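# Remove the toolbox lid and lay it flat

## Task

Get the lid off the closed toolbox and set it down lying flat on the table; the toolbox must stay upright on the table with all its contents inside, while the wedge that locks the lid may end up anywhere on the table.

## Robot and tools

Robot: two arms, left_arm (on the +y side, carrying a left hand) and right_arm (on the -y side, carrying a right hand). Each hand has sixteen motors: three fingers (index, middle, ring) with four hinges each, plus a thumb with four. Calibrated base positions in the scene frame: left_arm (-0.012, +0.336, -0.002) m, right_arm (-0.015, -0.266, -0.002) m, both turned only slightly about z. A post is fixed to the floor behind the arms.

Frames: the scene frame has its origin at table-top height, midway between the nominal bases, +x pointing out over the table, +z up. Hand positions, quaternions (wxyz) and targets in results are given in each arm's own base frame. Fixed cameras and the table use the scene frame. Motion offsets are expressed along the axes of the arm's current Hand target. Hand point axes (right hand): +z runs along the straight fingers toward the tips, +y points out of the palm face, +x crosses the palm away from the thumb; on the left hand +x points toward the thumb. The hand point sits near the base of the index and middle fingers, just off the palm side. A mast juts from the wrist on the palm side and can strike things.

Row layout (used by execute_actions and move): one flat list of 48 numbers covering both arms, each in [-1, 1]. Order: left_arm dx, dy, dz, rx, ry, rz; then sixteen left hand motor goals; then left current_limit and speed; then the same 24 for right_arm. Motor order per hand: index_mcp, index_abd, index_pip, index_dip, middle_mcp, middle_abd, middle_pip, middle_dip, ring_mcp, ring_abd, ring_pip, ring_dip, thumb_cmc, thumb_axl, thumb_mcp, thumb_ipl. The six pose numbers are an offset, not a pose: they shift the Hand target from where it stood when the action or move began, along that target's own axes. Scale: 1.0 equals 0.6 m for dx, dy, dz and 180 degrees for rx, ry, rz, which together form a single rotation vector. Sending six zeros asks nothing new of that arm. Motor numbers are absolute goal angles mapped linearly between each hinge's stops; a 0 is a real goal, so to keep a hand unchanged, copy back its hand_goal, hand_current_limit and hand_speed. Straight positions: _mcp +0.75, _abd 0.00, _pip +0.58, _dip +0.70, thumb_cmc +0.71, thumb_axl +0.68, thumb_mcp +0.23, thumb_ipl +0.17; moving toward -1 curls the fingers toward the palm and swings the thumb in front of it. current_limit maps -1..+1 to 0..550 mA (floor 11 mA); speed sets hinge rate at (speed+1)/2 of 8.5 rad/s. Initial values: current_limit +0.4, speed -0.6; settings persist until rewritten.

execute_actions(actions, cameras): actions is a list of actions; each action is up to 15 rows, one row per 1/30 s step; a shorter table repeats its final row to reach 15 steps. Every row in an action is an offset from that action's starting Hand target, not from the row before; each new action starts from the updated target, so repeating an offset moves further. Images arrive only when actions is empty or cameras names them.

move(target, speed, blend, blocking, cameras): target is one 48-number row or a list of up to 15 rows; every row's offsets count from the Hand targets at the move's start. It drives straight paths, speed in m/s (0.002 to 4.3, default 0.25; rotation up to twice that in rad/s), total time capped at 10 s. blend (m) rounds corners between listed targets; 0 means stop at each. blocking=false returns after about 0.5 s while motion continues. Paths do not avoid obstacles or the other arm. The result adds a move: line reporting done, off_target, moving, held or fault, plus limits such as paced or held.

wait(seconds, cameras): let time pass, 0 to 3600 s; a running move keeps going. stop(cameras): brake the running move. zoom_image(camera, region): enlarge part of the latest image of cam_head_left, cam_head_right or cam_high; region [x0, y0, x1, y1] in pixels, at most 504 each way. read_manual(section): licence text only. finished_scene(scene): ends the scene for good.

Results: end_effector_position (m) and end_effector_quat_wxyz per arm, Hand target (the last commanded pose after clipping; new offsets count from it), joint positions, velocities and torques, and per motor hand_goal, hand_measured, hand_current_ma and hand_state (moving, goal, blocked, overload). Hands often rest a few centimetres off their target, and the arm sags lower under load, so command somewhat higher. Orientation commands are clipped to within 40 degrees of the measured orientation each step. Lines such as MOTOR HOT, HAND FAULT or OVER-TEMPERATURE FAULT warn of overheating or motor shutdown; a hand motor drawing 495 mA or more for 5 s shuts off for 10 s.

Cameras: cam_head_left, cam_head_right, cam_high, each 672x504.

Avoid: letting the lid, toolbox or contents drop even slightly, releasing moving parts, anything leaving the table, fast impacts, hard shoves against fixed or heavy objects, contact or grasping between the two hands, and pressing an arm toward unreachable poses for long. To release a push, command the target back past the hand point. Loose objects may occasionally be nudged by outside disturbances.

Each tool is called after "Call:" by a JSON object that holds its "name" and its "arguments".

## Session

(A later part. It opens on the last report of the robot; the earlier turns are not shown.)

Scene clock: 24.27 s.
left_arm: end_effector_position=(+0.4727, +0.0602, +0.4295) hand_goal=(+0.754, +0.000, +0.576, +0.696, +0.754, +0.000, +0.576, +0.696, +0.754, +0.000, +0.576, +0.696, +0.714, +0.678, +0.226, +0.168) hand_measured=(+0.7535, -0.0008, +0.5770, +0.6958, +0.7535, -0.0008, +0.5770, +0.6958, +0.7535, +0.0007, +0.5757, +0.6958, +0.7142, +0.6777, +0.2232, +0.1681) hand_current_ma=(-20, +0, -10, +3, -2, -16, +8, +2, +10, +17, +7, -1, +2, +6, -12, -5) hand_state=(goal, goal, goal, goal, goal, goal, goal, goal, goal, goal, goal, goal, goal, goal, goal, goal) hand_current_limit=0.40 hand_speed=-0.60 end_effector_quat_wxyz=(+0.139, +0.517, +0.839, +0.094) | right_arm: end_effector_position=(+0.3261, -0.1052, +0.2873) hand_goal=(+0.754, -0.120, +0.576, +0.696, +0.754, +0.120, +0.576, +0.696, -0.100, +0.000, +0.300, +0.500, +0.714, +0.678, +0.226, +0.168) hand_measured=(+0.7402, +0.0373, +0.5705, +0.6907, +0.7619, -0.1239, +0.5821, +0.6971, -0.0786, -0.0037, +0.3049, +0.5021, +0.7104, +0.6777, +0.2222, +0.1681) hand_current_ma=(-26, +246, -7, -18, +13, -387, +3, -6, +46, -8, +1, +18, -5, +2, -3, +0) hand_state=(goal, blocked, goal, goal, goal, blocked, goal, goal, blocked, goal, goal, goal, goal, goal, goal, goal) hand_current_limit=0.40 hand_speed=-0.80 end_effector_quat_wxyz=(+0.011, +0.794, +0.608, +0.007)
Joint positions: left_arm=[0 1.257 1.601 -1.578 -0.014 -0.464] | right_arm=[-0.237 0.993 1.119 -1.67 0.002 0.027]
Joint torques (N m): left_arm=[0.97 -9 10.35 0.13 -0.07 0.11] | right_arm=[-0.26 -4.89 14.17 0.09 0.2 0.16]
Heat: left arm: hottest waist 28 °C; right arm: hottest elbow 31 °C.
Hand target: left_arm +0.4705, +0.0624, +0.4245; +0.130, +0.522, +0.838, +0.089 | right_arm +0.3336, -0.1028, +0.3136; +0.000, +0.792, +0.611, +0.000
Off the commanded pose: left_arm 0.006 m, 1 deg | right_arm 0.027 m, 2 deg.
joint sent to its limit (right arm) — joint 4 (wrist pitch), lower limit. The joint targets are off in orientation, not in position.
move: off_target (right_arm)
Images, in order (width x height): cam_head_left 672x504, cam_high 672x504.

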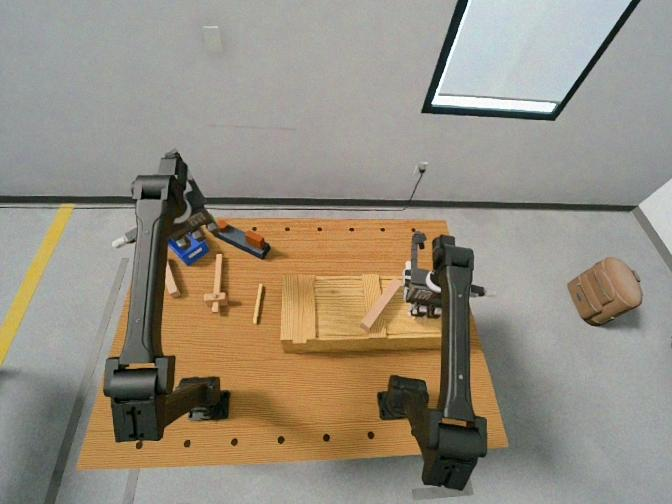

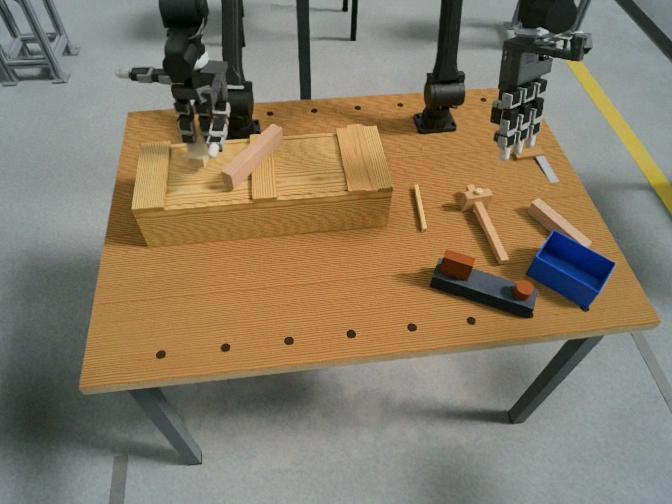

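Call:
{"name": "move", "arguments": {"target": [[0.3195,0.0688,-0.0215,0,0,0,0.754,0,0.576,0.696,0.754,0,0.576,0.696,0.754,0,0.576,0.696,0.714,0.678,0.226,0.168,0.4,-0.6,0.016,0.0413,-0.144,0,0,0,0.754,-0.12,0.576,0.696,0.754,0.12,0.576,0.696,-0.1,0,0.3,0.5,0.714,0.678,0.226,0.168,0.4,-0.8],[0.3195,0.0688,-0.0215,0,0,0,0.754,0,0.576,0.696,0.754,0,0.576,0.696,0.754,0,0.576,0.696,0.714,0.678,0.226,0.168,0.4,-0.6,0.6612,-0.1277,-0.144,0,0,0,0.754,-0.12,0.576,0.696,0.754,0.12,0.576,0.696,-0.1,0,0.3,0.5,0.714,0.678,0.226,0.168,0.4,-0.8],[0.3195,0.0688,-0.0215,0,0,0,0.754,0,0.576,0.696,0.754,0,0.576,0.696,0.754,0,0.576,0.696,0.714,0.678,0.226,0.168,0.4,-0.6,0.8362,-0.2937,-0.0773,0,0,0,0.754,-0.12,0.576,0.696,0.754,0.12,0.576,0.696,-0.1,0,0.3,0.5,0.714,0.678,0.226,0.168,0.4,-0.8]], "cameras": ["all"], "speed": 0.25, "blend": 0.03}}

Scene clock: 29.10 s.
left_arm: end_effector_position=(+0.4187, +0.2486, +0.4075) hand_goal=(+0.754, +0.000, +0.576, +0.696, +0.754, +0.000, +0.576, +0.696, +0.754, +0.000, +0.576, +0.696, +0.714, +0.678, +0.226, +0.168) hand_measured=(+0.7535, +0.0007, +0.5770, +0.6958, +0.7535, +0.0007, +0.5770, +0.6958, +0.7535, +0.0007, +0.5770, +0.6958, +0.7142, +0.6767, +0.2232, +0.1681) hand_current_ma=(-1, -10, -7, +8, -1, -7, -6, +5, +5, +16, +16, -6, +4, -9, -19, -12) hand_state=(goal, goal, goal, goal, goal, goal, goal, goal, goal, goal, goal, goal, goal, goal, goal, goal) hand_current_limit=0.40 hand_speed=-0.60 end_effector_quat_wxyz=(+0.125, +0.518, +0.842, +0.079) | right_arm: end_effector_position=(+0.2892, +0.4217, +0.3371) hand_goal=(+0.754, -0.120, +0.576, +0.696, +0.754, +0.120, +0.576, +0.696, -0.100, +0.000, +0.300, +0.500, +0.714, +0.678, +0.226, +0.168) hand_measured=(+0.7402, +0.0373, +0.5705, +0.6907, +0.7655, -0.1239, +0.5821, +0.6971, -0.0786, +0.0007, +0.3049, +0.5021, +0.7192, +0.6777, +0.2222, +0.1672) hand_current_ma=(-26, +249, -4, -18, +14, -389, +2, -3, +45, +1, +10, +15, +11, +4, -4, -1) hand_state=(goal, blocked, goal, goal, goal, blocked, goal, goal, blocked, goal, goal, goal, goal, goal, goal, goal) hand_current_limit=0.40 hand_speed=-0.80 end_effector_quat_wxyz=(-0.010, +0.785, +0.618, +0.052)
Joint positions: left_arm=[0.557 1.273 1.574 -1.616 0.153 0.07] | right_arm=[1.154 1.626 1.827 -1.67 0.031 1.389]
Joint torques (N m): left_arm=[1.03 -8.82 14.57 -0.01 0.15 0.11] | right_arm=[-1.08 -13.92 14.28 -0.02 0.17 0.14]
Heat: left arm: hottest waist 28 °C; right arm: hottest elbow 31 °C.
Hand target: left_arm +0.4208, +0.2525, +0.4246; +0.130, +0.522, +0.838, +0.089 | right_arm +0.2903, +0.4273, +0.3599; +0.000, +0.792, +0.611, +0.000
Off the commanded pose: left_arm 0.018 m, 1 deg | right_arm 0.023 m, 6 deg.
joint sent to its limit (right arm) — joint 4 (wrist pitch), lower limit. The joint targets are off in orientation, not in position.
move: off_target (left_arm, right_arm)

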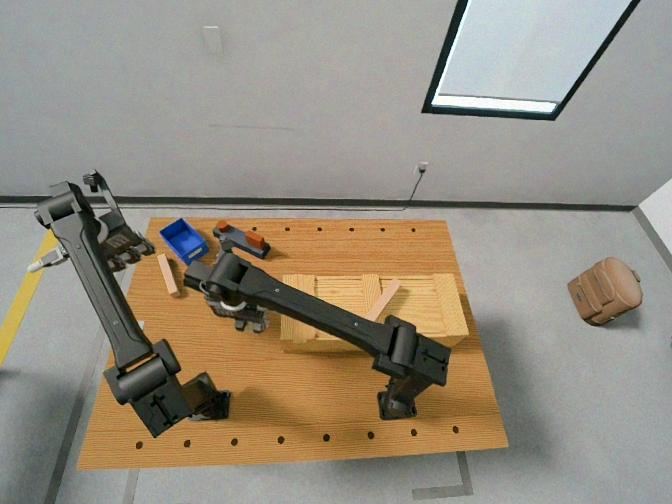

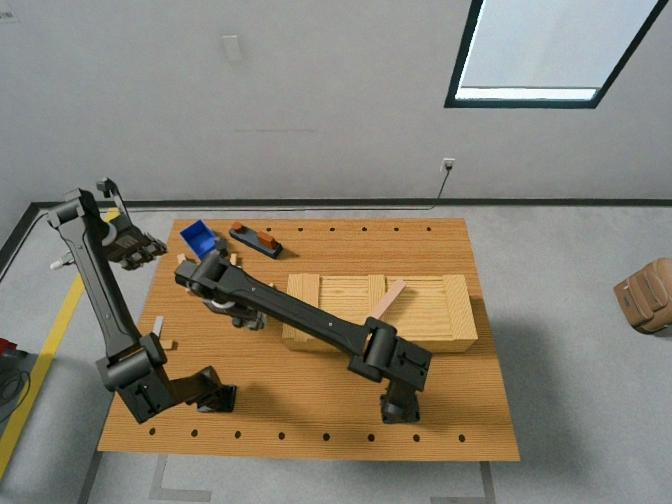

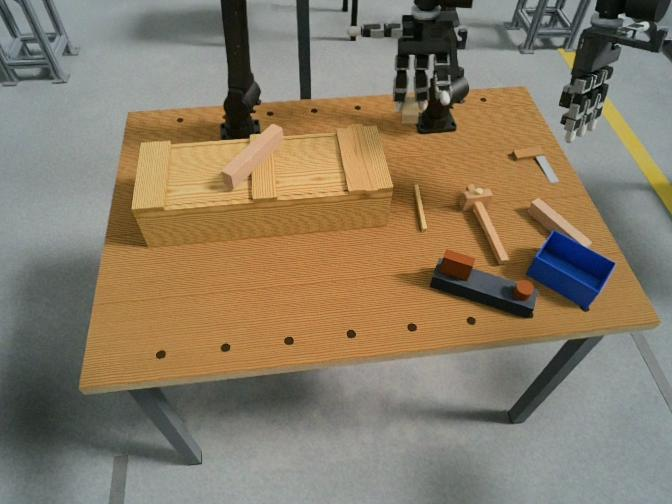

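Call:
{"name": "move", "arguments": {"target": [0,0,0,0,0,0,0.754,0,0.576,0.696,0.754,0,0.576,0.696,0.754,0,0.576,0.696,0.714,0.678,0.226,0.168,0.4,-0.6,0,0,0.35,0,0,0,0.754,-0.12,0.576,0.696,0.754,0.12,0.576,0.696,-0.1,0,0.3,0.5,0.714,0.678,0.226,0.168,0.4,-0.8], "cameras": ["all"], "speed": 0.2}}

Call:
{"name": "zoom_image", "arguments": {"camera": "cam_high", "region": [370, 50, 530, 200]}}

Scene clock: 30.93 s.
left_arm: end_effector_position=(+0.4187, +0.2486, +0.4075) hand_goal=(+0.754, +0.000, +0.576, +0.696, +0.754, +0.000, +0.576, +0.696, +0.754, +0.000, +0.576, +0.696, +0.714, +0.678, +0.226, +0.168) hand_measured=(+0.7535, -0.0008, +0.5770, +0.6958, +0.7535, +0.0007, +0.5757, +0.6958, +0.7535, -0.0008, +0.5770, +0.6958, +0.7142, +0.6777, +0.2232, +0.1672) hand_current_ma=(-8, -5, -6, +2, +3, -7, +5, -4, +0, +8, +8, -11, +1, -8, -12, -15) hand_state=(goal, goal, goal, goal, goal, goal, goal, goal, goal, goal, goal, goal, goal, goal, goal, goal) hand_current_limit=0.40 hand_speed=-0.60 end_effector_quat_wxyz=(+0.125, +0.518, +0.842, +0.079) | right_arm: end_effector_position=(+0.2862, +0.4277, +0.1488) hand_goal=(+0.754, -0.120, +0.576, +0.696, +0.754, +0.120, +0.576, +0.696, -0.100, +0.000, +0.300, +0.500, +0.714, +0.678, +0.226, +0.168) hand_measured=(+0.7402, +0.0373, +0.5705, +0.6907, +0.7655, -0.1239, +0.5821, +0.6971, -0.0786, +0.0051, +0.3049, +0.5021, +0.7192, +0.6767, +0.2222, +0.1681) hand_current_ma=(-21, +257, -6, -15, +27, -381, +7, -7, +48, +13, +7, +24, +18, -2, -1, -5) hand_state=(goal, blocked, goal, goal, goal, blocked, goal, goal, blocked, goal, goal, goal, goal, goal, goal, goal) hand_current_limit=0.40 hand_speed=-0.80 end_effector_quat_wxyz=(+0.004, +0.787, +0.617, -0.007)
Joint positions: left_arm=[0.557 1.273 1.574 -1.616 0.153 0.07] | right_arm=[1.154 1.73 1.472 -1.328 0.001 1.394]
Joint torques (N m): left_arm=[1.03 -8.82 14.57 -0.01 0.16 0.11] | right_arm=[-1.9 -15.38 8.68 0.65 0.11 0.13]
Heat: left arm: hottest waist 28 °C; right arm: hottest elbow 32 °C.
Hand target: left_arm +0.4208, +0.2525, +0.4246; +0.130, +0.522, +0.838, +0.089 | right_arm +0.2901, +0.4272, +0.1499; +0.000, +0.792, +0.611, +0.000
Off the commanded pose: left_arm 0.018 m, 1 deg | right_arm 0.004 m, 1 deg.
move: done

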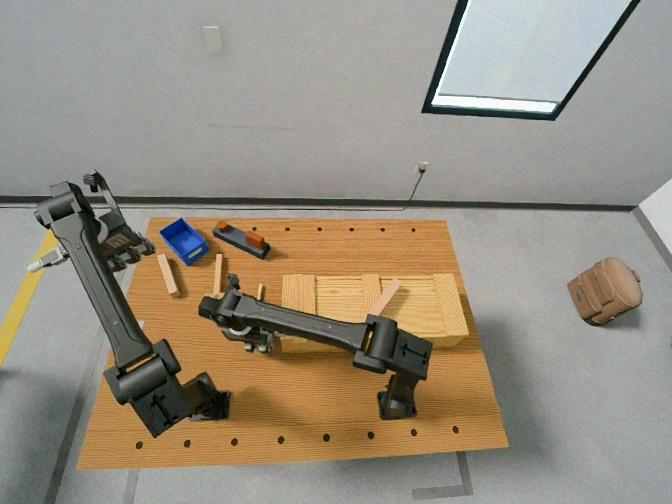

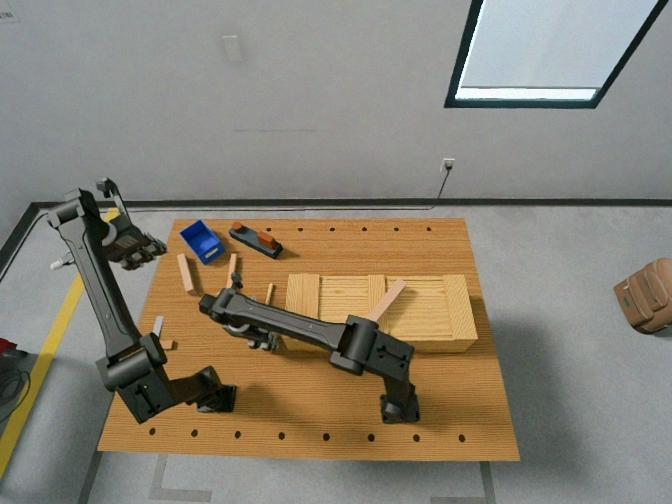

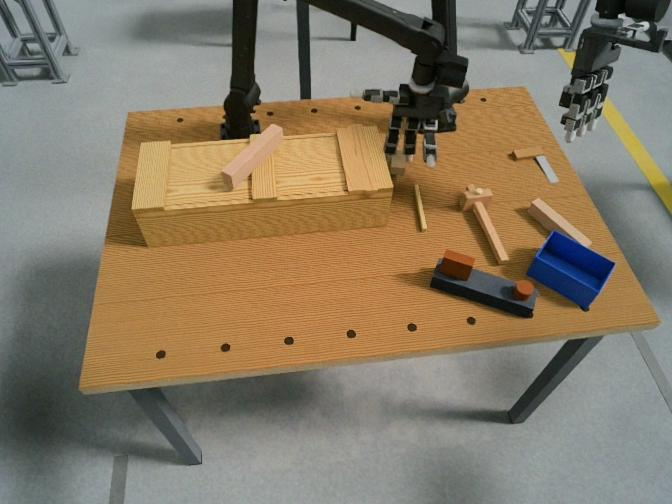

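Scaled by 3.150 from the camera's image (finer frame: 960x720).

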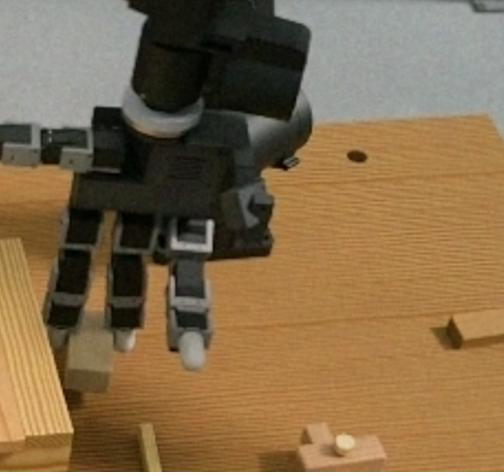

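Call:
{"name": "move", "arguments": {"target": [0,0,0,0,0,0,0.754,0,0.576,0.696,0.754,0,0.576,0.696,0.754,0,0.576,0.696,0.714,0.678,0.226,0.168,0.4,-0.6,0,0,0.025,0,0,0,0.754,-0.12,0.576,0.696,0.754,0.12,0.576,0.696,-0.1,0,0.3,0.5,0.714,0.678,0.226,0.168,0.4,-0.8], "cameras": ["cam_high"], "speed": 0.05}}

Call:
{"name": "zoom_image", "arguments": {"camera": "cam_high", "region": [370, 100, 450, 200]}}

Scene clock: 32.00 s.
left_arm: end_effector_position=(+0.4187, +0.2486, +0.4075) hand_goal=(+0.754, +0.000, +0.576, +0.696, +0.754, +0.000, +0.576, +0.696, +0.754, +0.000, +0.576, +0.696, +0.714, +0.678, +0.226, +0.168) hand_measured=(+0.7535, -0.0008, +0.5770, +0.6958, +0.7535, +0.0007, +0.5770, +0.6958, +0.7523, -0.0008, +0.5770, +0.6958, +0.7142, +0.6777, +0.2232, +0.1681) hand_current_ma=(-2, +4, -1, +10, -6, -9, +3, -5, +3, +22, +11, -2, -3, +3, -11, -6) hand_state=(goal, goal, goal, goal, goal, goal, goal, goal, goal, goal, goal, goal, goal, goal, goal, goal) hand_current_limit=0.40 hand_speed=-0.60 end_effector_quat_wxyz=(+0.125, +0.518, +0.842, +0.079) | right_arm: end_effector_position=(+0.2867, +0.4290, +0.1405) hand_goal=(+0.754, -0.120, +0.576, +0.696, +0.754, +0.120, +0.576, +0.696, -0.100, +0.000, +0.300, +0.500, +0.714, +0.678, +0.226, +0.168) hand_measured=(+0.7402, +0.0373, +0.5718, +0.6907, +0.7643, -0.1239, +0.5821, +0.6971, -0.0786, +0.0051, +0.3049, +0.5021, +0.7192, +0.6767, +0.2222, +0.1681) hand_current_ma=(-32, +257, -12, -16, +21, -388, +6, +3, +46, +12, +8, +7, +7, -6, +3, +4) hand_state=(goal, blocked, goal, goal, goal, blocked, goal, goal, blocked, goal, goal, goal, goal, goal, goal, goal) hand_current_limit=0.40 hand_speed=-0.80 end_effector_quat_wxyz=(+0.001, +0.787, +0.617, +0.000)
Joint positions: left_arm=[0.557 1.273 1.574 -1.616 0.153 0.07] | right_arm=[1.154 1.73 1.45 -1.291 0.001 1.394]
Joint torques (N m): left_arm=[1.03 -8.76 14.57 -0.01 0.16 0.11] | right_arm=[-2.08 -14.15 8.35 0.68 0.09 0.12]
Heat: left arm: hottest waist 28 °C; right arm: hottest elbow 32 °C.
Hand target: left_arm +0.4208, +0.2525, +0.4246; +0.130, +0.522, +0.838, +0.089 | right_arm +0.2902, +0.4272, +0.1349; +0.000, +0.792, +0.611, +0.000
Off the commanded pose: left_arm 0.018 m, 1 deg | right_arm 0.007 m, 1 deg.
move: done

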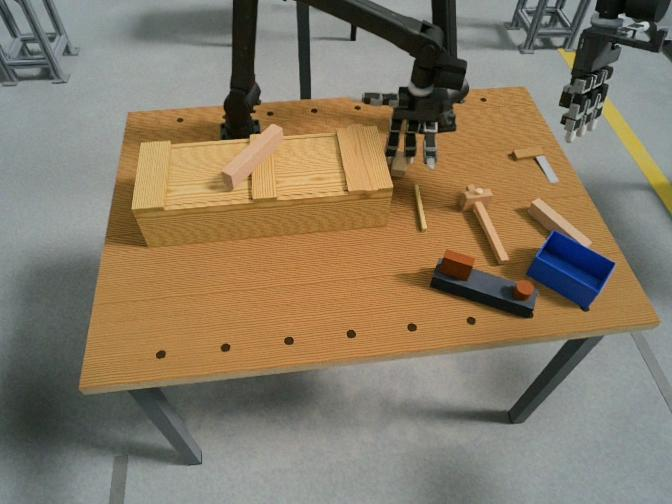

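Scaled by 5.040 from the camera's image (finer frame: 960x720).

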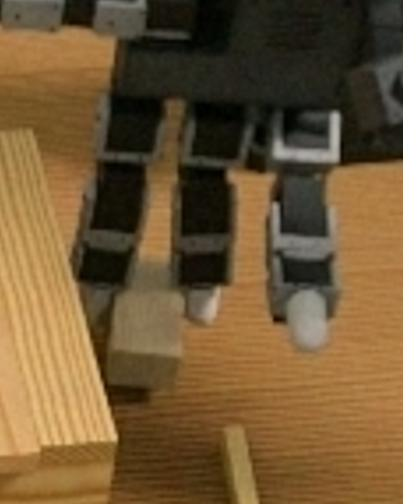

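Call:
{"name": "move", "arguments": {"target": [0,0,0,0,0,0,0.754,0,0.576,0.696,0.754,0,0.576,0.696,0.754,0,0.576,0.696,0.714,0.678,0.226,0.168,0.4,-0.6,0,0,0.017,0,0,0,0.754,-0.12,0.576,0.696,0.754,0.12,0.576,0.696,-0.1,0,0.3,0.5,0.714,0.678,0.226,0.168,0.4,-0.8], "cameras": ["cam_high"], "speed": 0.04}}

Call:
{"name": "zoom_image", "arguments": {"camera": "cam_high", "region": [370, 100, 450, 200]}}

Scene clock: 32.87 s.
left_arm: end_effector_position=(+0.4187, +0.2486, +0.4075) hand_goal=(+0.754, +0.000, +0.576, +0.696, +0.754, +0.000, +0.576, +0.696, +0.754, +0.000, +0.576, +0.696, +0.714, +0.678, +0.226, +0.168) hand_measured=(+0.7535, +0.0007, +0.5770, +0.6958, +0.7535, +0.0007, +0.5770, +0.6958, +0.7535, +0.0007, +0.5770, +0.6958, +0.7142, +0.6767, +0.2232, +0.1672) hand_current_ma=(-5, -10, +2, +6, -3, -15, +2, -5, +2, +12, +14, -3, +4, +2, -11, -11) hand_state=(goal, goal, goal, goal, goal, goal, goal, goal, goal, goal, goal, goal, goal, goal, goal, goal) hand_current_limit=0.40 hand_speed=-0.60 end_effector_quat_wxyz=(+0.125, +0.518, +0.842, +0.079) | right_arm: end_effector_position=(+0.2867, +0.4288, +0.1296) hand_goal=(+0.754, -0.120, +0.576, +0.696, +0.754, +0.120, +0.576, +0.696, -0.100, +0.000, +0.300, +0.500, +0.714, +0.678, +0.226, +0.168) hand_measured=(+0.7414, +0.0373, +0.5705, +0.6907, +0.7643, -0.1224, +0.5808, +0.6971, -0.0786, +0.0051, +0.3049, +0.5021, +0.7192, +0.6777, +0.2222, +0.1681) hand_current_ma=(-22, +255, -11, -13, +27, -393, +4, -4, +44, +0, +14, +10, +8, -10, -6, +8) hand_state=(goal, blocked, goal, goal, goal, blocked, goal, goal, blocked, goal, goal, goal, goal, goal, goal, goal) hand_current_limit=0.40 hand_speed=-0.80 end_effector_quat_wxyz=(+0.001, +0.787, +0.617, -0.001)
Joint positions: left_arm=[0.557 1.273 1.574 -1.616 0.153 0.07] | right_arm=[1.154 1.739 1.432 -1.266 0.001 1.394]
Joint torques (N m): left_arm=[1.03 -8.82 14.57 -0.01 0.15 0.11] | right_arm=[-1.96 -14.15 8.28 0.7 0.11 0.12]
Heat: left arm: hottest waist 28 °C; right arm: hottest elbow 32 °C.
Hand target: left_arm +0.4208, +0.2525, +0.4246; +0.130, +0.522, +0.838, +0.089 | right_arm +0.2901, +0.4272, +0.1246; +0.000, +0.792, +0.611, +0.000
Off the commanded pose: left_arm 0.018 m, 1 deg | right_arm 0.006 m, 1 deg.
move: done

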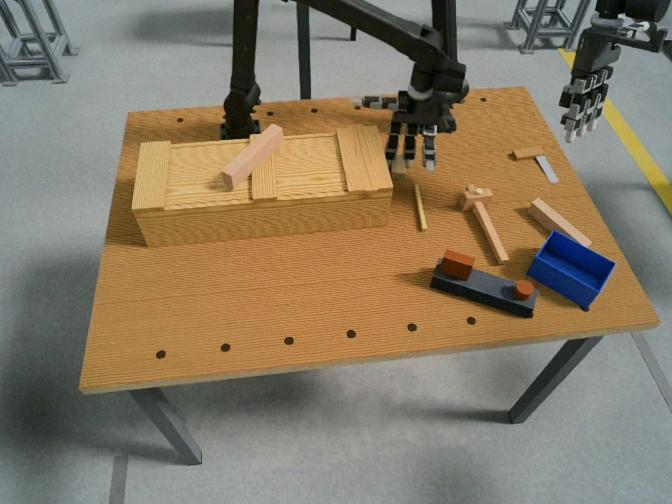

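Scaled by 5.040 from the camera's image (finer frame: 960x720).

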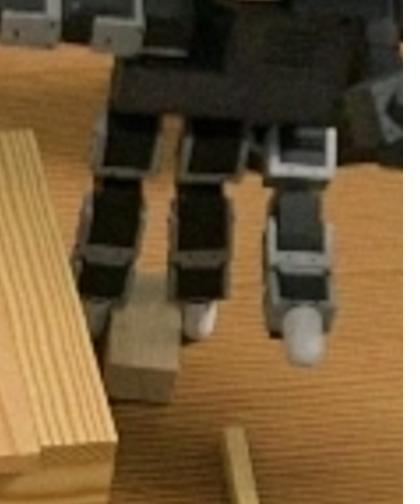

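Call:
{"name": "move", "arguments": {"target": [0,0,0,0,0,0,0.754,0,0.576,0.696,0.754,0,0.576,0.696,0.754,0,0.576,0.696,0.714,0.678,0.226,0.168,0.4,-0.6,0,0,0.012,0,0,0,0.754,-0.12,0.576,0.696,0.754,0.12,0.576,0.696,-0.1,0,0.3,0.5,0.714,0.678,0.226,0.168,0.4,-0.8], "cameras": ["cam_high"], "speed": 0.03}}

Call:
{"name": "zoom_image", "arguments": {"camera": "cam_high", "region": [370, 100, 450, 200]}}

Scene clock: 33.53 s.
left_arm: end_effector_position=(+0.4187, +0.2486, +0.4075) hand_goal=(+0.754, +0.000, +0.576, +0.696, +0.754, +0.000, +0.576, +0.696, +0.754, +0.000, +0.576, +0.696, +0.714, +0.678, +0.226, +0.168) hand_measured=(+0.7535, +0.0007, +0.5770, +0.6958, +0.7535, +0.0007, +0.5770, +0.6958, +0.7535, +0.0007, +0.5770, +0.6958, +0.7142, +0.6777, +0.2232, +0.1681) hand_current_ma=(-3, -9, +3, +11, +2, -9, +0, -5, +1, +6, +18, -6, +10, +5, -3, +0) hand_state=(goal, goal, goal, goal, goal, goal, goal, goal, goal, goal, goal, goal, goal, goal, goal, goal) hand_current_limit=0.40 hand_speed=-0.60 end_effector_quat_wxyz=(+0.125, +0.518, +0.842, +0.079) | right_arm: end_effector_position=(+0.2871, +0.4297, +0.1274) hand_goal=(+0.754, -0.120, +0.576, +0.696, +0.754, +0.120, +0.576, +0.696, -0.100, +0.000, +0.300, +0.500, +0.714, +0.678, +0.226, +0.168) hand_measured=(+0.7402, +0.0373, +0.5705, +0.6907, +0.7655, -0.1209, +0.5821, +0.6983, -0.0786, +0.0051, +0.3037, +0.5021, +0.7192, +0.6777, +0.2222, +0.1681) hand_current_ma=(-27, +245, -7, -20, +17, -383, +6, -6, +39, +2, +9, +10, +10, -5, +1, -1) hand_state=(goal, blocked, goal, goal, goal, blocked, goal, goal, blocked, goal, goal, goal, goal, goal, goal, goal) hand_current_limit=0.40 hand_speed=-0.80 end_effector_quat_wxyz=(+0.000, +0.787, +0.617, +0.002)
Joint positions: left_arm=[0.557 1.273 1.574 -1.616 0.153 0.07] | right_arm=[1.154 1.739 1.426 -1.254 0.001 1.394]
Joint torques (N m): left_arm=[1.03 -8.82 14.57 -0.01 0.15 0.11] | right_arm=[-2.08 -14.15 7.6 0.9 0.11 0.14]
Heat: left arm: hottest waist 28 °C; right arm: hottest elbow 32 °C.
Hand target: left_arm +0.4208, +0.2525, +0.4246; +0.130, +0.522, +0.838, +0.089 | right_arm +0.2902, +0.4273, +0.1175; +0.000, +0.792, +0.611, +0.000
Off the commanded pose: left_arm 0.018 m, 1 deg | right_arm 0.011 m, 1 deg.
move: off_target (right_arm)

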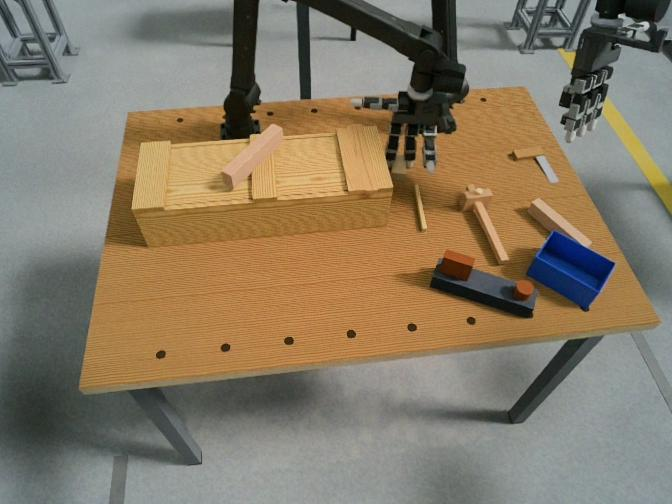

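Scaled by 5.040 from the camera's image (finer frame: 960x720).

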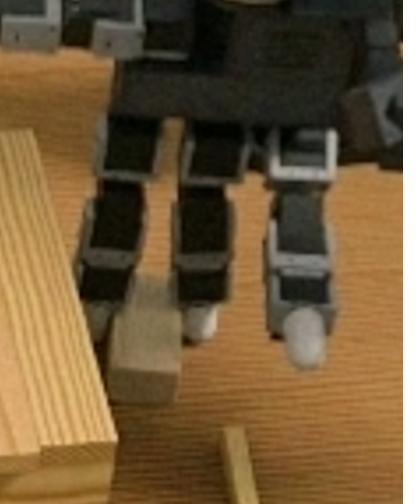

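Call:
{"name": "move", "arguments": {"target": [[0,0,0,0,0,0,0.754,0,0.576,0.696,0.754,0,0.576,0.696,0.754,0,0.576,0.696,0.714,0.678,0.226,0.168,0.4,-0.6,0,0,-0.012,0,0,0,0.754,0.09,0.576,0.696,0.754,-0.2,0.576,0.696,-0.1,0,0.3,0.5,0.714,0.678,0.226,0.168,0.4,-0.8],[0,0,0,0,0,0,0.754,0,0.576,0.696,0.754,0,0.576,0.696,0.754,0,0.576,0.696,0.714,0.678,0.226,0.168,0.4,-0.6,0,0,-0.35,0,0,0,0.754,0.09,0.576,0.696,0.754,-0.2,0.576,0.696,-0.1,0,0.3,0.5,0.714,0.678,0.226,0.168,0.4,-0.8]], "cameras": ["cam_high"], "speed": [0.02,0.25]}}

Call:
{"name": "zoom_image", "arguments": {"camera": "cam_high", "region": [350, 50, 530, 200]}}

Scene clock: 35.70 s.
left_arm: end_effector_position=(+0.4187, +0.2486, +0.4075) hand_goal=(+0.754, +0.000, +0.576, +0.696, +0.754, +0.000, +0.576, +0.696, +0.754, +0.000, +0.576, +0.696, +0.714, +0.678, +0.226, +0.168) hand_measured=(+0.7535, -0.0008, +0.5770, +0.6958, +0.7535, -0.0008, +0.5770, +0.6958, +0.7535, +0.0007, +0.5770, +0.6958, +0.7142, +0.6777, +0.2232, +0.1672) hand_current_ma=(-8, -4, +4, +17, -3, -6, +5, -4, +7, +7, +14, -5, +2, -12, -9, -4) hand_state=(goal, goal, goal, goal, goal, goal, goal, goal, goal, goal, goal, goal, goal, goal, goal, goal) hand_current_limit=0.40 hand_speed=-0.60 end_effector_quat_wxyz=(+0.125, +0.518, +0.842, +0.079) | right_arm: end_effector_position=(+0.2862, +0.4229, +0.3056) hand_goal=(+0.754, +0.090, +0.576, +0.696, +0.754, -0.200, +0.576, +0.696, -0.100, +0.000, +0.300, +0.500, +0.714, +0.678, +0.226, +0.168) hand_measured=(+0.7438, +0.0842, +0.5705, +0.6907, +0.7535, -0.1883, +0.5731, +0.6971, -0.0786, -0.0081, +0.3049, +0.5021, +0.7192, +0.6767, +0.2222, +0.1681) hand_current_ma=(-11, -13, -14, -22, -3, +10, -11, -1, +42, -10, +7, +15, +16, -3, -12, +0) hand_state=(goal, goal, goal, goal, goal, goal, goal, goal, blocked, goal, goal, goal, goal, goal, goal, goal) hand_current_limit=0.40 hand_speed=-0.80 end_effector_quat_wxyz=(-0.002, +0.787, +0.617, +0.018)
Joint positions: left_arm=[0.557 1.273 1.574 -1.616 0.153 0.07] | right_arm=[1.154 1.66 1.793 -1.67 0.013 1.394]
Joint torques (N m): left_arm=[1.03 -8.76 14.58 0.01 0.16 0.11] | right_arm=[-1.61 -14.56 13.78 -0.03 0.29 0.11]
Heat: left arm: hottest elbow 29 °C; right arm: hottest elbow 32 °C.
Hand target: left_arm +0.4208, +0.2525, +0.4246; +0.130, +0.522, +0.838, +0.089 | right_arm +0.2902, +0.4272, +0.3273; +0.000, +0.792, +0.611, +0.000
Off the commanded pose: left_arm 0.018 m, 1 deg | right_arm 0.023 m, 2 deg.
joint sent to its limit (right arm) — joint 4 (wrist pitch), lower limit. The joint targets are off in orientation, not in position.
move: off_target (right_arm)

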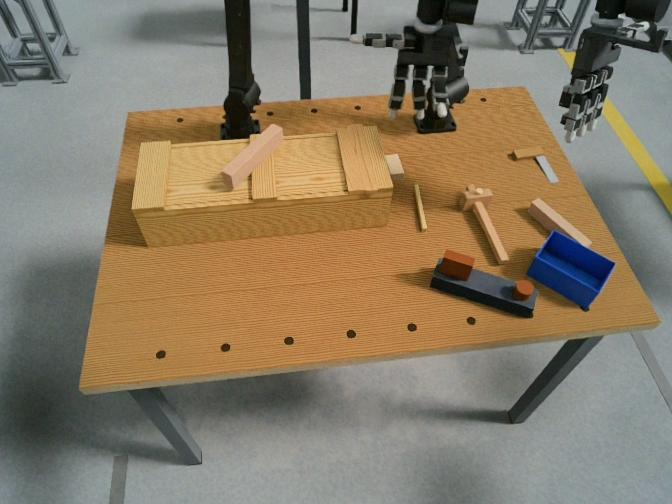

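Scaled by 2.800 from the camera's image (finer frame: 960x720).

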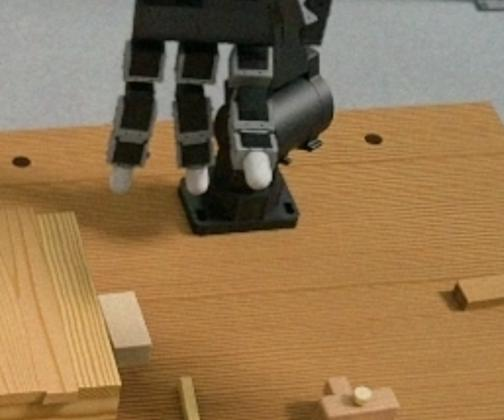

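Call:
{"name": "move", "arguments": {"target": [0,0,0,0,0,0,0.754,0,0.576,0.696,0.754,0,0.576,0.696,0.754,0,0.576,0.696,0.714,0.678,0.226,0.168,0.4,-0.6,-0.6786,0.2517,-0.0878,0,0,0.1444,0.754,0.13,0.576,0.696,0.754,-0.13,0.576,0.696,-0.1,0,0.3,0.5,0.714,0.678,0.226,0.168,0.4,-0.6], "cameras": ["cam_high","cam_head_left"], "speed": 0.3}}

Call:
{"name": "zoom_image", "arguments": {"camera": "cam_high", "region": [150, 30, 330, 200]}}

Scene clock: 38.90 s.
left_arm: end_effector_position=(+0.4187, +0.2486, +0.4075) hand_goal=(+0.754, +0.000, +0.576, +0.696, +0.754, +0.000, +0.576, +0.696, +0.754, +0.000, +0.576, +0.696, +0.714, +0.678, +0.226, +0.168) hand_measured=(+0.7535, -0.0008, +0.5770, +0.6958, +0.7535, -0.0008, +0.5770, +0.6958, +0.7535, +0.0007, +0.5770, +0.6958, +0.7142, +0.6777, +0.2232, +0.1681) hand_current_ma=(-4, +6, +10, +8, -2, -10, -6, -2, +10, +11, +11, -2, +6, +1, -12, -2) hand_state=(goal, goal, goal, goal, goal, goal, goal, goal, goal, goal, goal, goal, goal, goal, goal, goal) hand_current_limit=0.40 hand_speed=-0.60 end_effector_quat_wxyz=(+0.125, +0.518, +0.842, +0.079) | right_arm: end_effector_position=(+0.3354, +0.0004, +0.3833) hand_goal=(+0.754, +0.130, +0.576, +0.696, +0.754, -0.130, +0.576, +0.696, -0.100, +0.000, +0.300, +0.500, +0.714, +0.678, +0.226, +0.168) hand_measured=(+0.7486, +0.1325, +0.5718, +0.6907, +0.7547, -0.1268, +0.5731, +0.6971, -0.0786, +0.0051, +0.3049, +0.5021, +0.7192, +0.6767, +0.2222, +0.1672) hand_current_ma=(-6, -2, -17, -22, -9, +7, -19, -2, +45, +8, +9, +11, +11, -8, -7, +2) hand_state=(goal, goal, goal, goal, goal, goal, goal, goal, blocked, goal, goal, goal, goal, goal, goal, goal) hand_current_limit=0.40 hand_speed=-0.60 end_effector_quat_wxyz=(+0.039, +0.903, +0.412, +0.113)
Joint positions: left_arm=[0.557 1.273 1.574 -1.616 0.153 0.07] | right_arm=[0.276 1.01 1.348 -1.672 0.042 0.985]
Joint torques (N m): left_arm=[1.03 -8.82 14.57 -0.01 0.15 0.11] | right_arm=[-1.96 -4.54 8.69 0.42 0.33 -0.03]
Heat: left arm: hottest elbow 30 °C; right arm: hottest elbow 32 °C.
Hand target: left_arm +0.4208, +0.2525, +0.4246; +0.130, +0.522, +0.838, +0.089 | right_arm +0.3331, -0.0050, +0.3802; +0.000, +0.909, +0.417, +0.000
Off the commanded pose: left_arm 0.018 m, 1 deg | right_arm 0.006 m, 14 deg.
joint sent to its limit (right arm) — joint 4 (wrist pitch), lower limit. The joint targets are off in orientation, not in position.
move: off_target (right_arm)
Images, in order (width x height): cam_head_left 672x504, cam_high 672x504.

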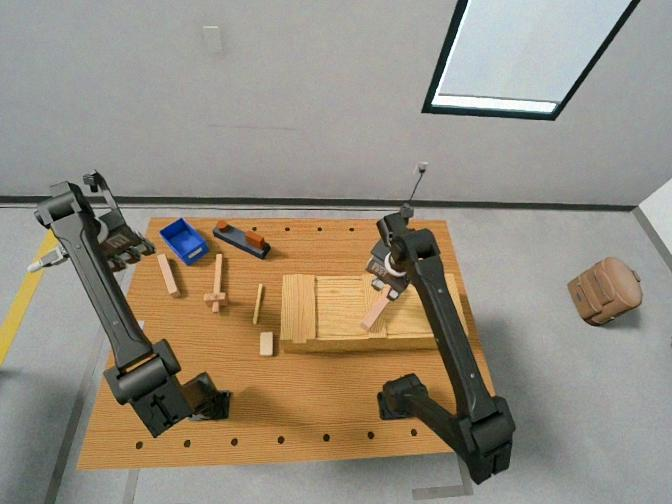

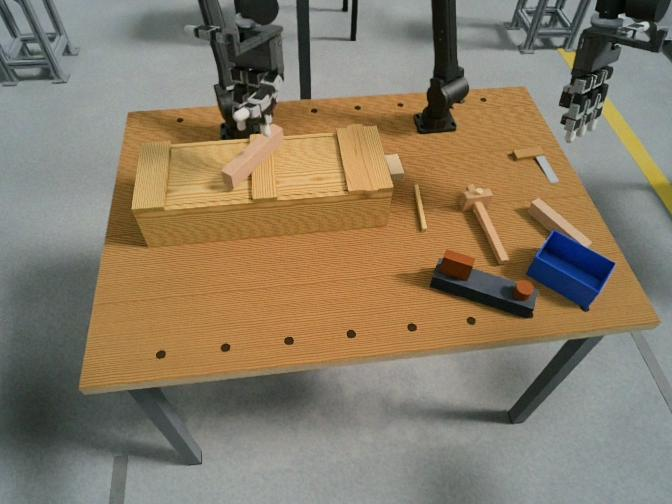

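Scaled by 2.800 from the camera's image (finer frame: 960x720).

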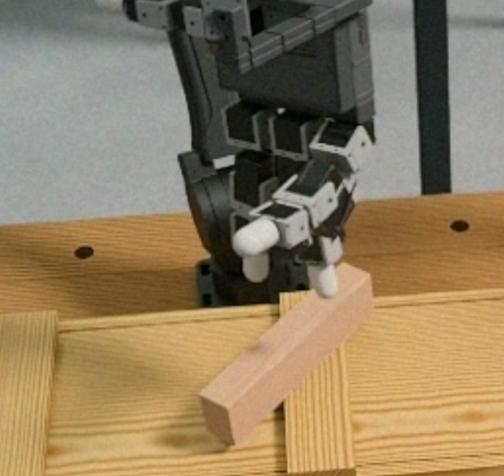

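Call:
{"name": "move", "arguments": {"target": [0,0,0,0,0,0,0.754,0,0.576,0.696,0.754,0,0.576,0.696,0.754,0,0.576,0.696,0.714,0.678,0.226,0.168,0.4,-0.6,0,0,0.11,0,0,0,0.754,0.13,0.576,0.696,0.754,-0.13,0.576,0.696,-0.1,0,0.3,0.5,0.714,0.678,0.226,0.168,0.4,-0.6], "cameras": ["cam_high","cam_head_left","cam_head_right"], "speed": 0.2}}

Call:
{"name": "zoom_image", "arguments": {"camera": "cam_high", "region": [180, 80, 300, 200]}}

Call:
{"name": "zoom_image", "arguments": {"camera": "cam_head_left", "region": [330, 230, 450, 350]}}

Scene clock: 40.13 s.
left_arm: end_effector_position=(+0.4187, +0.2486, +0.4075) hand_goal=(+0.754, +0.000, +0.576, +0.696, +0.754, +0.000, +0.576, +0.696, +0.754, +0.000, +0.576, +0.696, +0.714, +0.678, +0.226, +0.168) hand_measured=(+0.7535, +0.0007, +0.5770, +0.6958, +0.7535, +0.0007, +0.5770, +0.6958, +0.7535, +0.0007, +0.5770, +0.6958, +0.7142, +0.6767, +0.2232, +0.1681) hand_current_ma=(-9, -11, -8, +7, -7, -15, +0, +6, +0, +10, +16, -2, +7, -1, -20, -16) hand_state=(goal, goal, goal, goal, goal, goal, goal, goal, goal, goal, goal, goal, goal, goal, goal, goal) hand_current_limit=0.40 hand_speed=-0.60 end_effector_quat_wxyz=(+0.125, +0.518, +0.842, +0.079) | right_arm: end_effector_position=(+0.3358, +0.0001, +0.3177) hand_goal=(+0.754, +0.130, +0.576, +0.696, +0.754, -0.130, +0.576, +0.696, -0.100, +0.000, +0.300, +0.500, +0.714, +0.678, +0.226, +0.168) hand_measured=(+0.7486, +0.1237, +0.5718, +0.6920, +0.7535, -0.1268, +0.5731, +0.6971, -0.0786, +0.0051, +0.3049, +0.5021, +0.7192, +0.6777, +0.2222, +0.1672) hand_current_ma=(-4, -7, -10, -22, -1, +7, -15, -1, +39, +10, +6, +11, +6, -6, -10, +4) hand_state=(goal, goal, goal, goal, goal, goal, goal, goal, blocked, goal, goal, goal, goal, goal, goal, goal) hand_current_limit=0.40 hand_speed=-0.60 end_effector_quat_wxyz=(+0.013, +0.908, +0.418, +0.034)
Joint positions: left_arm=[0.557 1.273 1.574 -1.616 0.153 0.07] | right_arm=[0.258 1.074 1.247 -1.672 0.013 0.964]
Joint torques (N m): left_arm=[0.97 -8.76 14.57 -0.01 0.16 0.11] | right_arm=[-2.37 -5.3 8.77 0.14 0.1 0.01]
Heat: left arm: hottest elbow 30 °C; right arm: hottest elbow 32 °C.
Hand target: left_arm +0.4208, +0.2525, +0.4246; +0.130, +0.522, +0.838, +0.089 | right_arm +0.3332, -0.0049, +0.3142; +0.000, +0.909, +0.417, +0.000
Off the commanded pose: left_arm 0.018 m, 1 deg | right_arm 0.007 m, 4 deg.
joint sent to its limit (right arm) — joint 4 (wrist pitch), lower limit. The joint targets are off in orientation, not in position.
move: off_target (right_arm)

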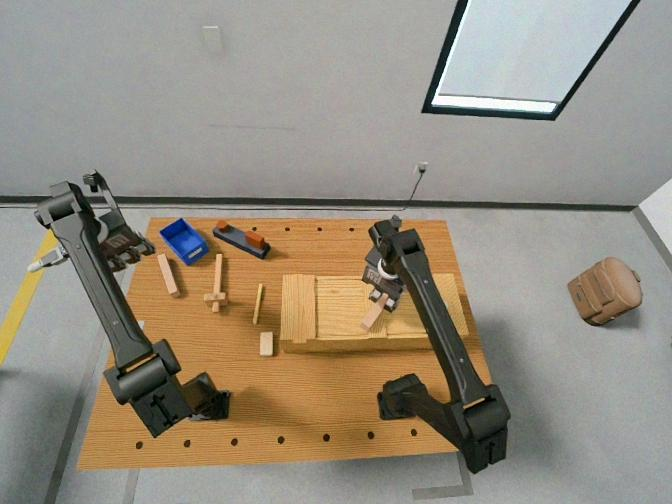

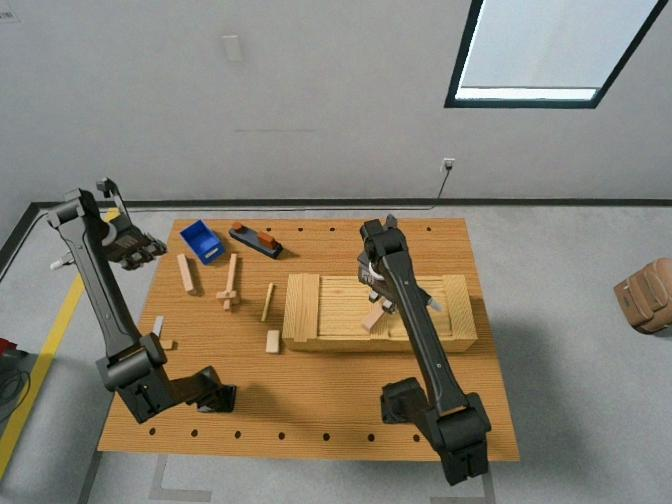

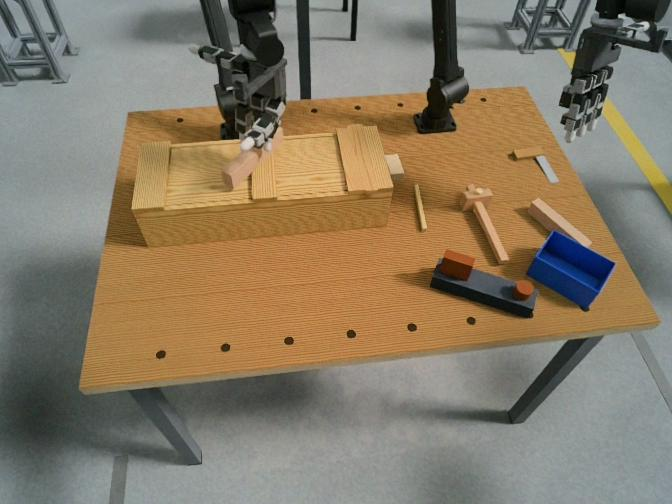

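Scaled by 4.200 from the camera's image (finer frame: 960x720).

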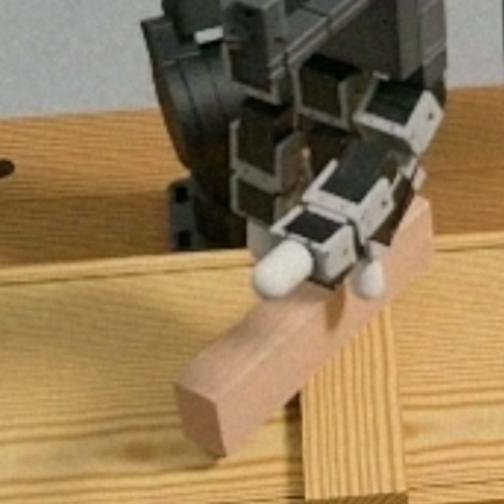

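Scaled by 4.200 from the camera's image (finer frame: 960x720).

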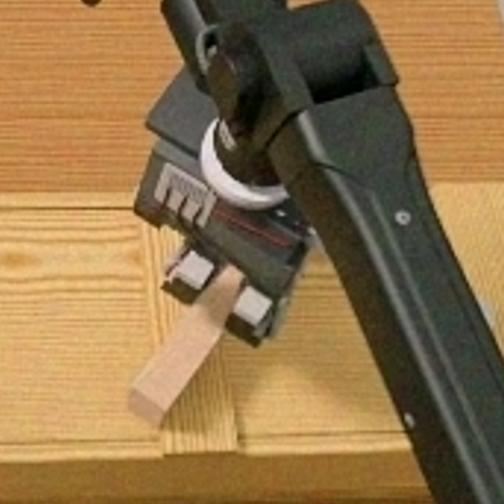

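Call:
{"name": "move", "arguments": {"target": [0,0,0,0,0,0,0.754,0,0.576,0.696,0.754,0,0.576,0.696,0.754,0,0.576,0.696,0.714,0.678,0.226,0.168,0.4,-0.6,-0.01,0,0.072,0,0,0,0.754,0.13,0.576,0.696,0.754,-0.13,0.576,0.696,-0.1,0,0.3,0.5,0.714,0.678,0.226,0.168,0.4,-0.6], "cameras": ["cam_high","cam_head_left"], "speed": 0.1}}

Call:
{"name": "zoom_image", "arguments": {"camera": "cam_high", "region": [180, 80, 300, 200]}}

Call:
{"name": "zoom_image", "arguments": {"camera": "cam_head_left", "region": [330, 230, 450, 350]}}

Scene clock: 41.37 s.
left_arm: end_effector_position=(+0.4187, +0.2486, +0.4075) hand_goal=(+0.754, +0.000, +0.576, +0.696, +0.754, +0.000, +0.576, +0.696, +0.754, +0.000, +0.576, +0.696, +0.714, +0.678, +0.226, +0.168) hand_measured=(+0.7535, +0.0007, +0.5770, +0.6958, +0.7535, +0.0007, +0.5770, +0.6958, +0.7535, +0.0007, +0.5770, +0.6958, +0.7142, +0.6777, +0.2232, +0.1681) hand_current_ma=(-7, -3, +5, +19, -6, -8, +0, -6, +4, +9, +19, -4, +6, -14, -5, -10) hand_state=(goal, goal, goal, goal, goal, goal, goal, goal, goal, goal, goal, goal, goal, goal, goal, goal) hand_current_limit=0.40 hand_speed=-0.60 end_effector_quat_wxyz=(+0.125, +0.518, +0.842, +0.079) | right_arm: end_effector_position=(+0.3281, -0.0046, +0.2854) hand_goal=(+0.754, +0.130, +0.576, +0.696, +0.754, -0.130, +0.576, +0.696, -0.100, +0.000, +0.300, +0.500, +0.714, +0.678, +0.226, +0.168) hand_measured=(+0.7486, +0.1237, +0.5705, +0.6907, +0.7595, -0.1239, +0.5821, +0.6996, -0.0799, +0.0007, +0.3049, +0.5021, +0.7192, +0.6777, +0.2222, +0.1681) hand_current_ma=(-14, -10, -12, -28, -2, +12, +5, +2, +35, -11, +14, +18, +11, -8, +3, +4) hand_state=(goal, goal, goal, goal, goal, goal, goal, goal, blocked, goal, goal, goal, goal, goal, goal, goal) hand_current_limit=0.40 hand_speed=-0.60 end_effector_quat_wxyz=(+0.002, +0.907, +0.421, +0.010)
Joint positions: left_arm=[0.557 1.273 1.574 -1.616 0.153 0.07] | right_arm=[0.241 1.073 1.168 -1.645 0.001 0.943]
Joint torques (N m): left_arm=[1.03 -8.82 14.58 0.01 0.15 0.11] | right_arm=[-2.49 -4.78 6.78 1.01 0.15 -0.02]
Heat: left arm: hottest elbow 30 °C; right arm: hottest elbow 32 °C.
Hand target: left_arm +0.4208, +0.2525, +0.4246; +0.130, +0.522, +0.838, +0.089 | right_arm +0.3293, -0.0096, +0.2709; +0.000, +0.909, +0.417, +0.000
Off the commanded pose: left_arm 0.018 m, 1 deg | right_arm 0.015 m, 1 deg.
move: off_target (right_arm)
Images, in order (width x height): cam_head_left 672x504, cam_high 672x504.

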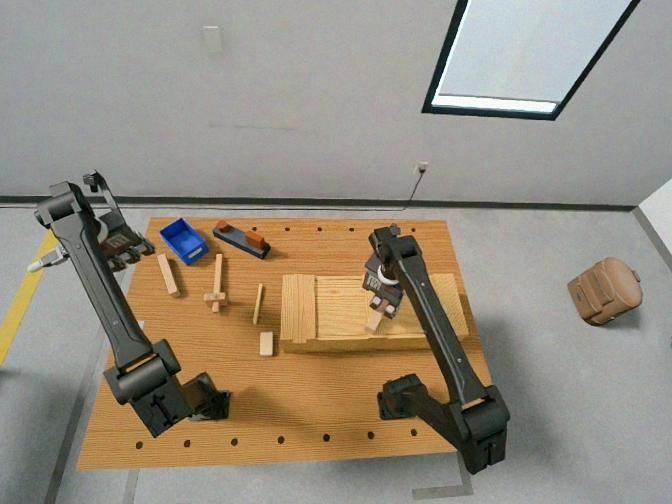

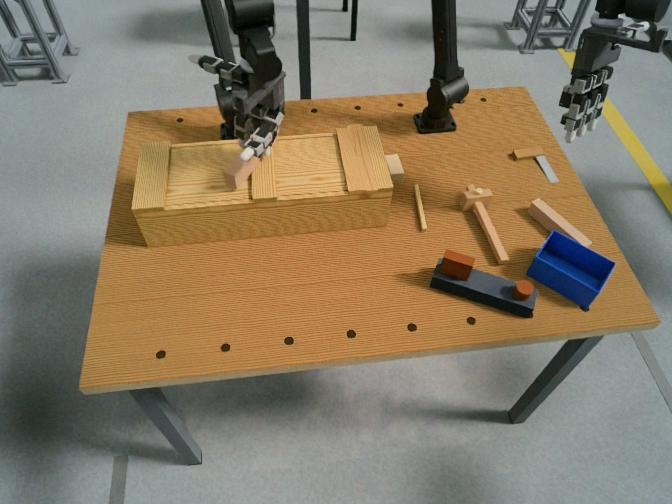

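Scaled by 4.200 from the camera's image (finer frame: 960x720).

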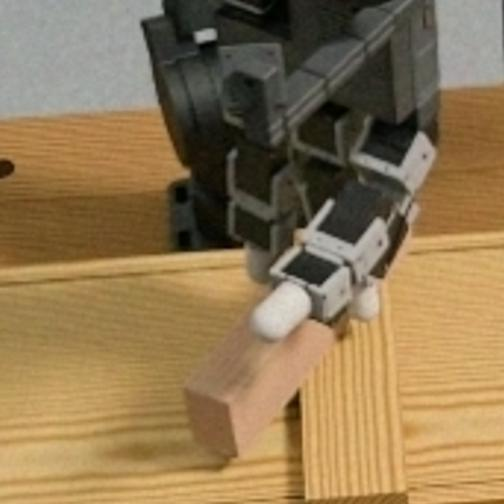

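Scaled by 4.200 from the camera's image (finer frame: 960x720).

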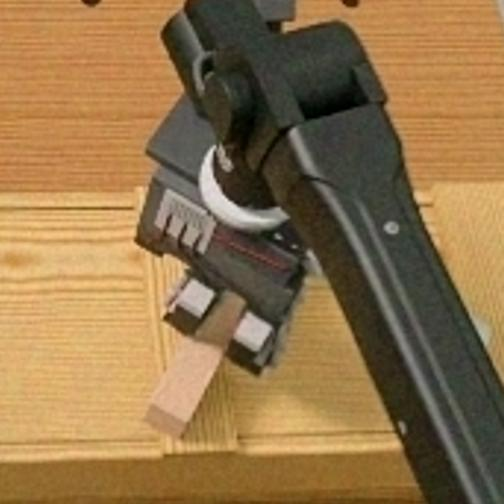

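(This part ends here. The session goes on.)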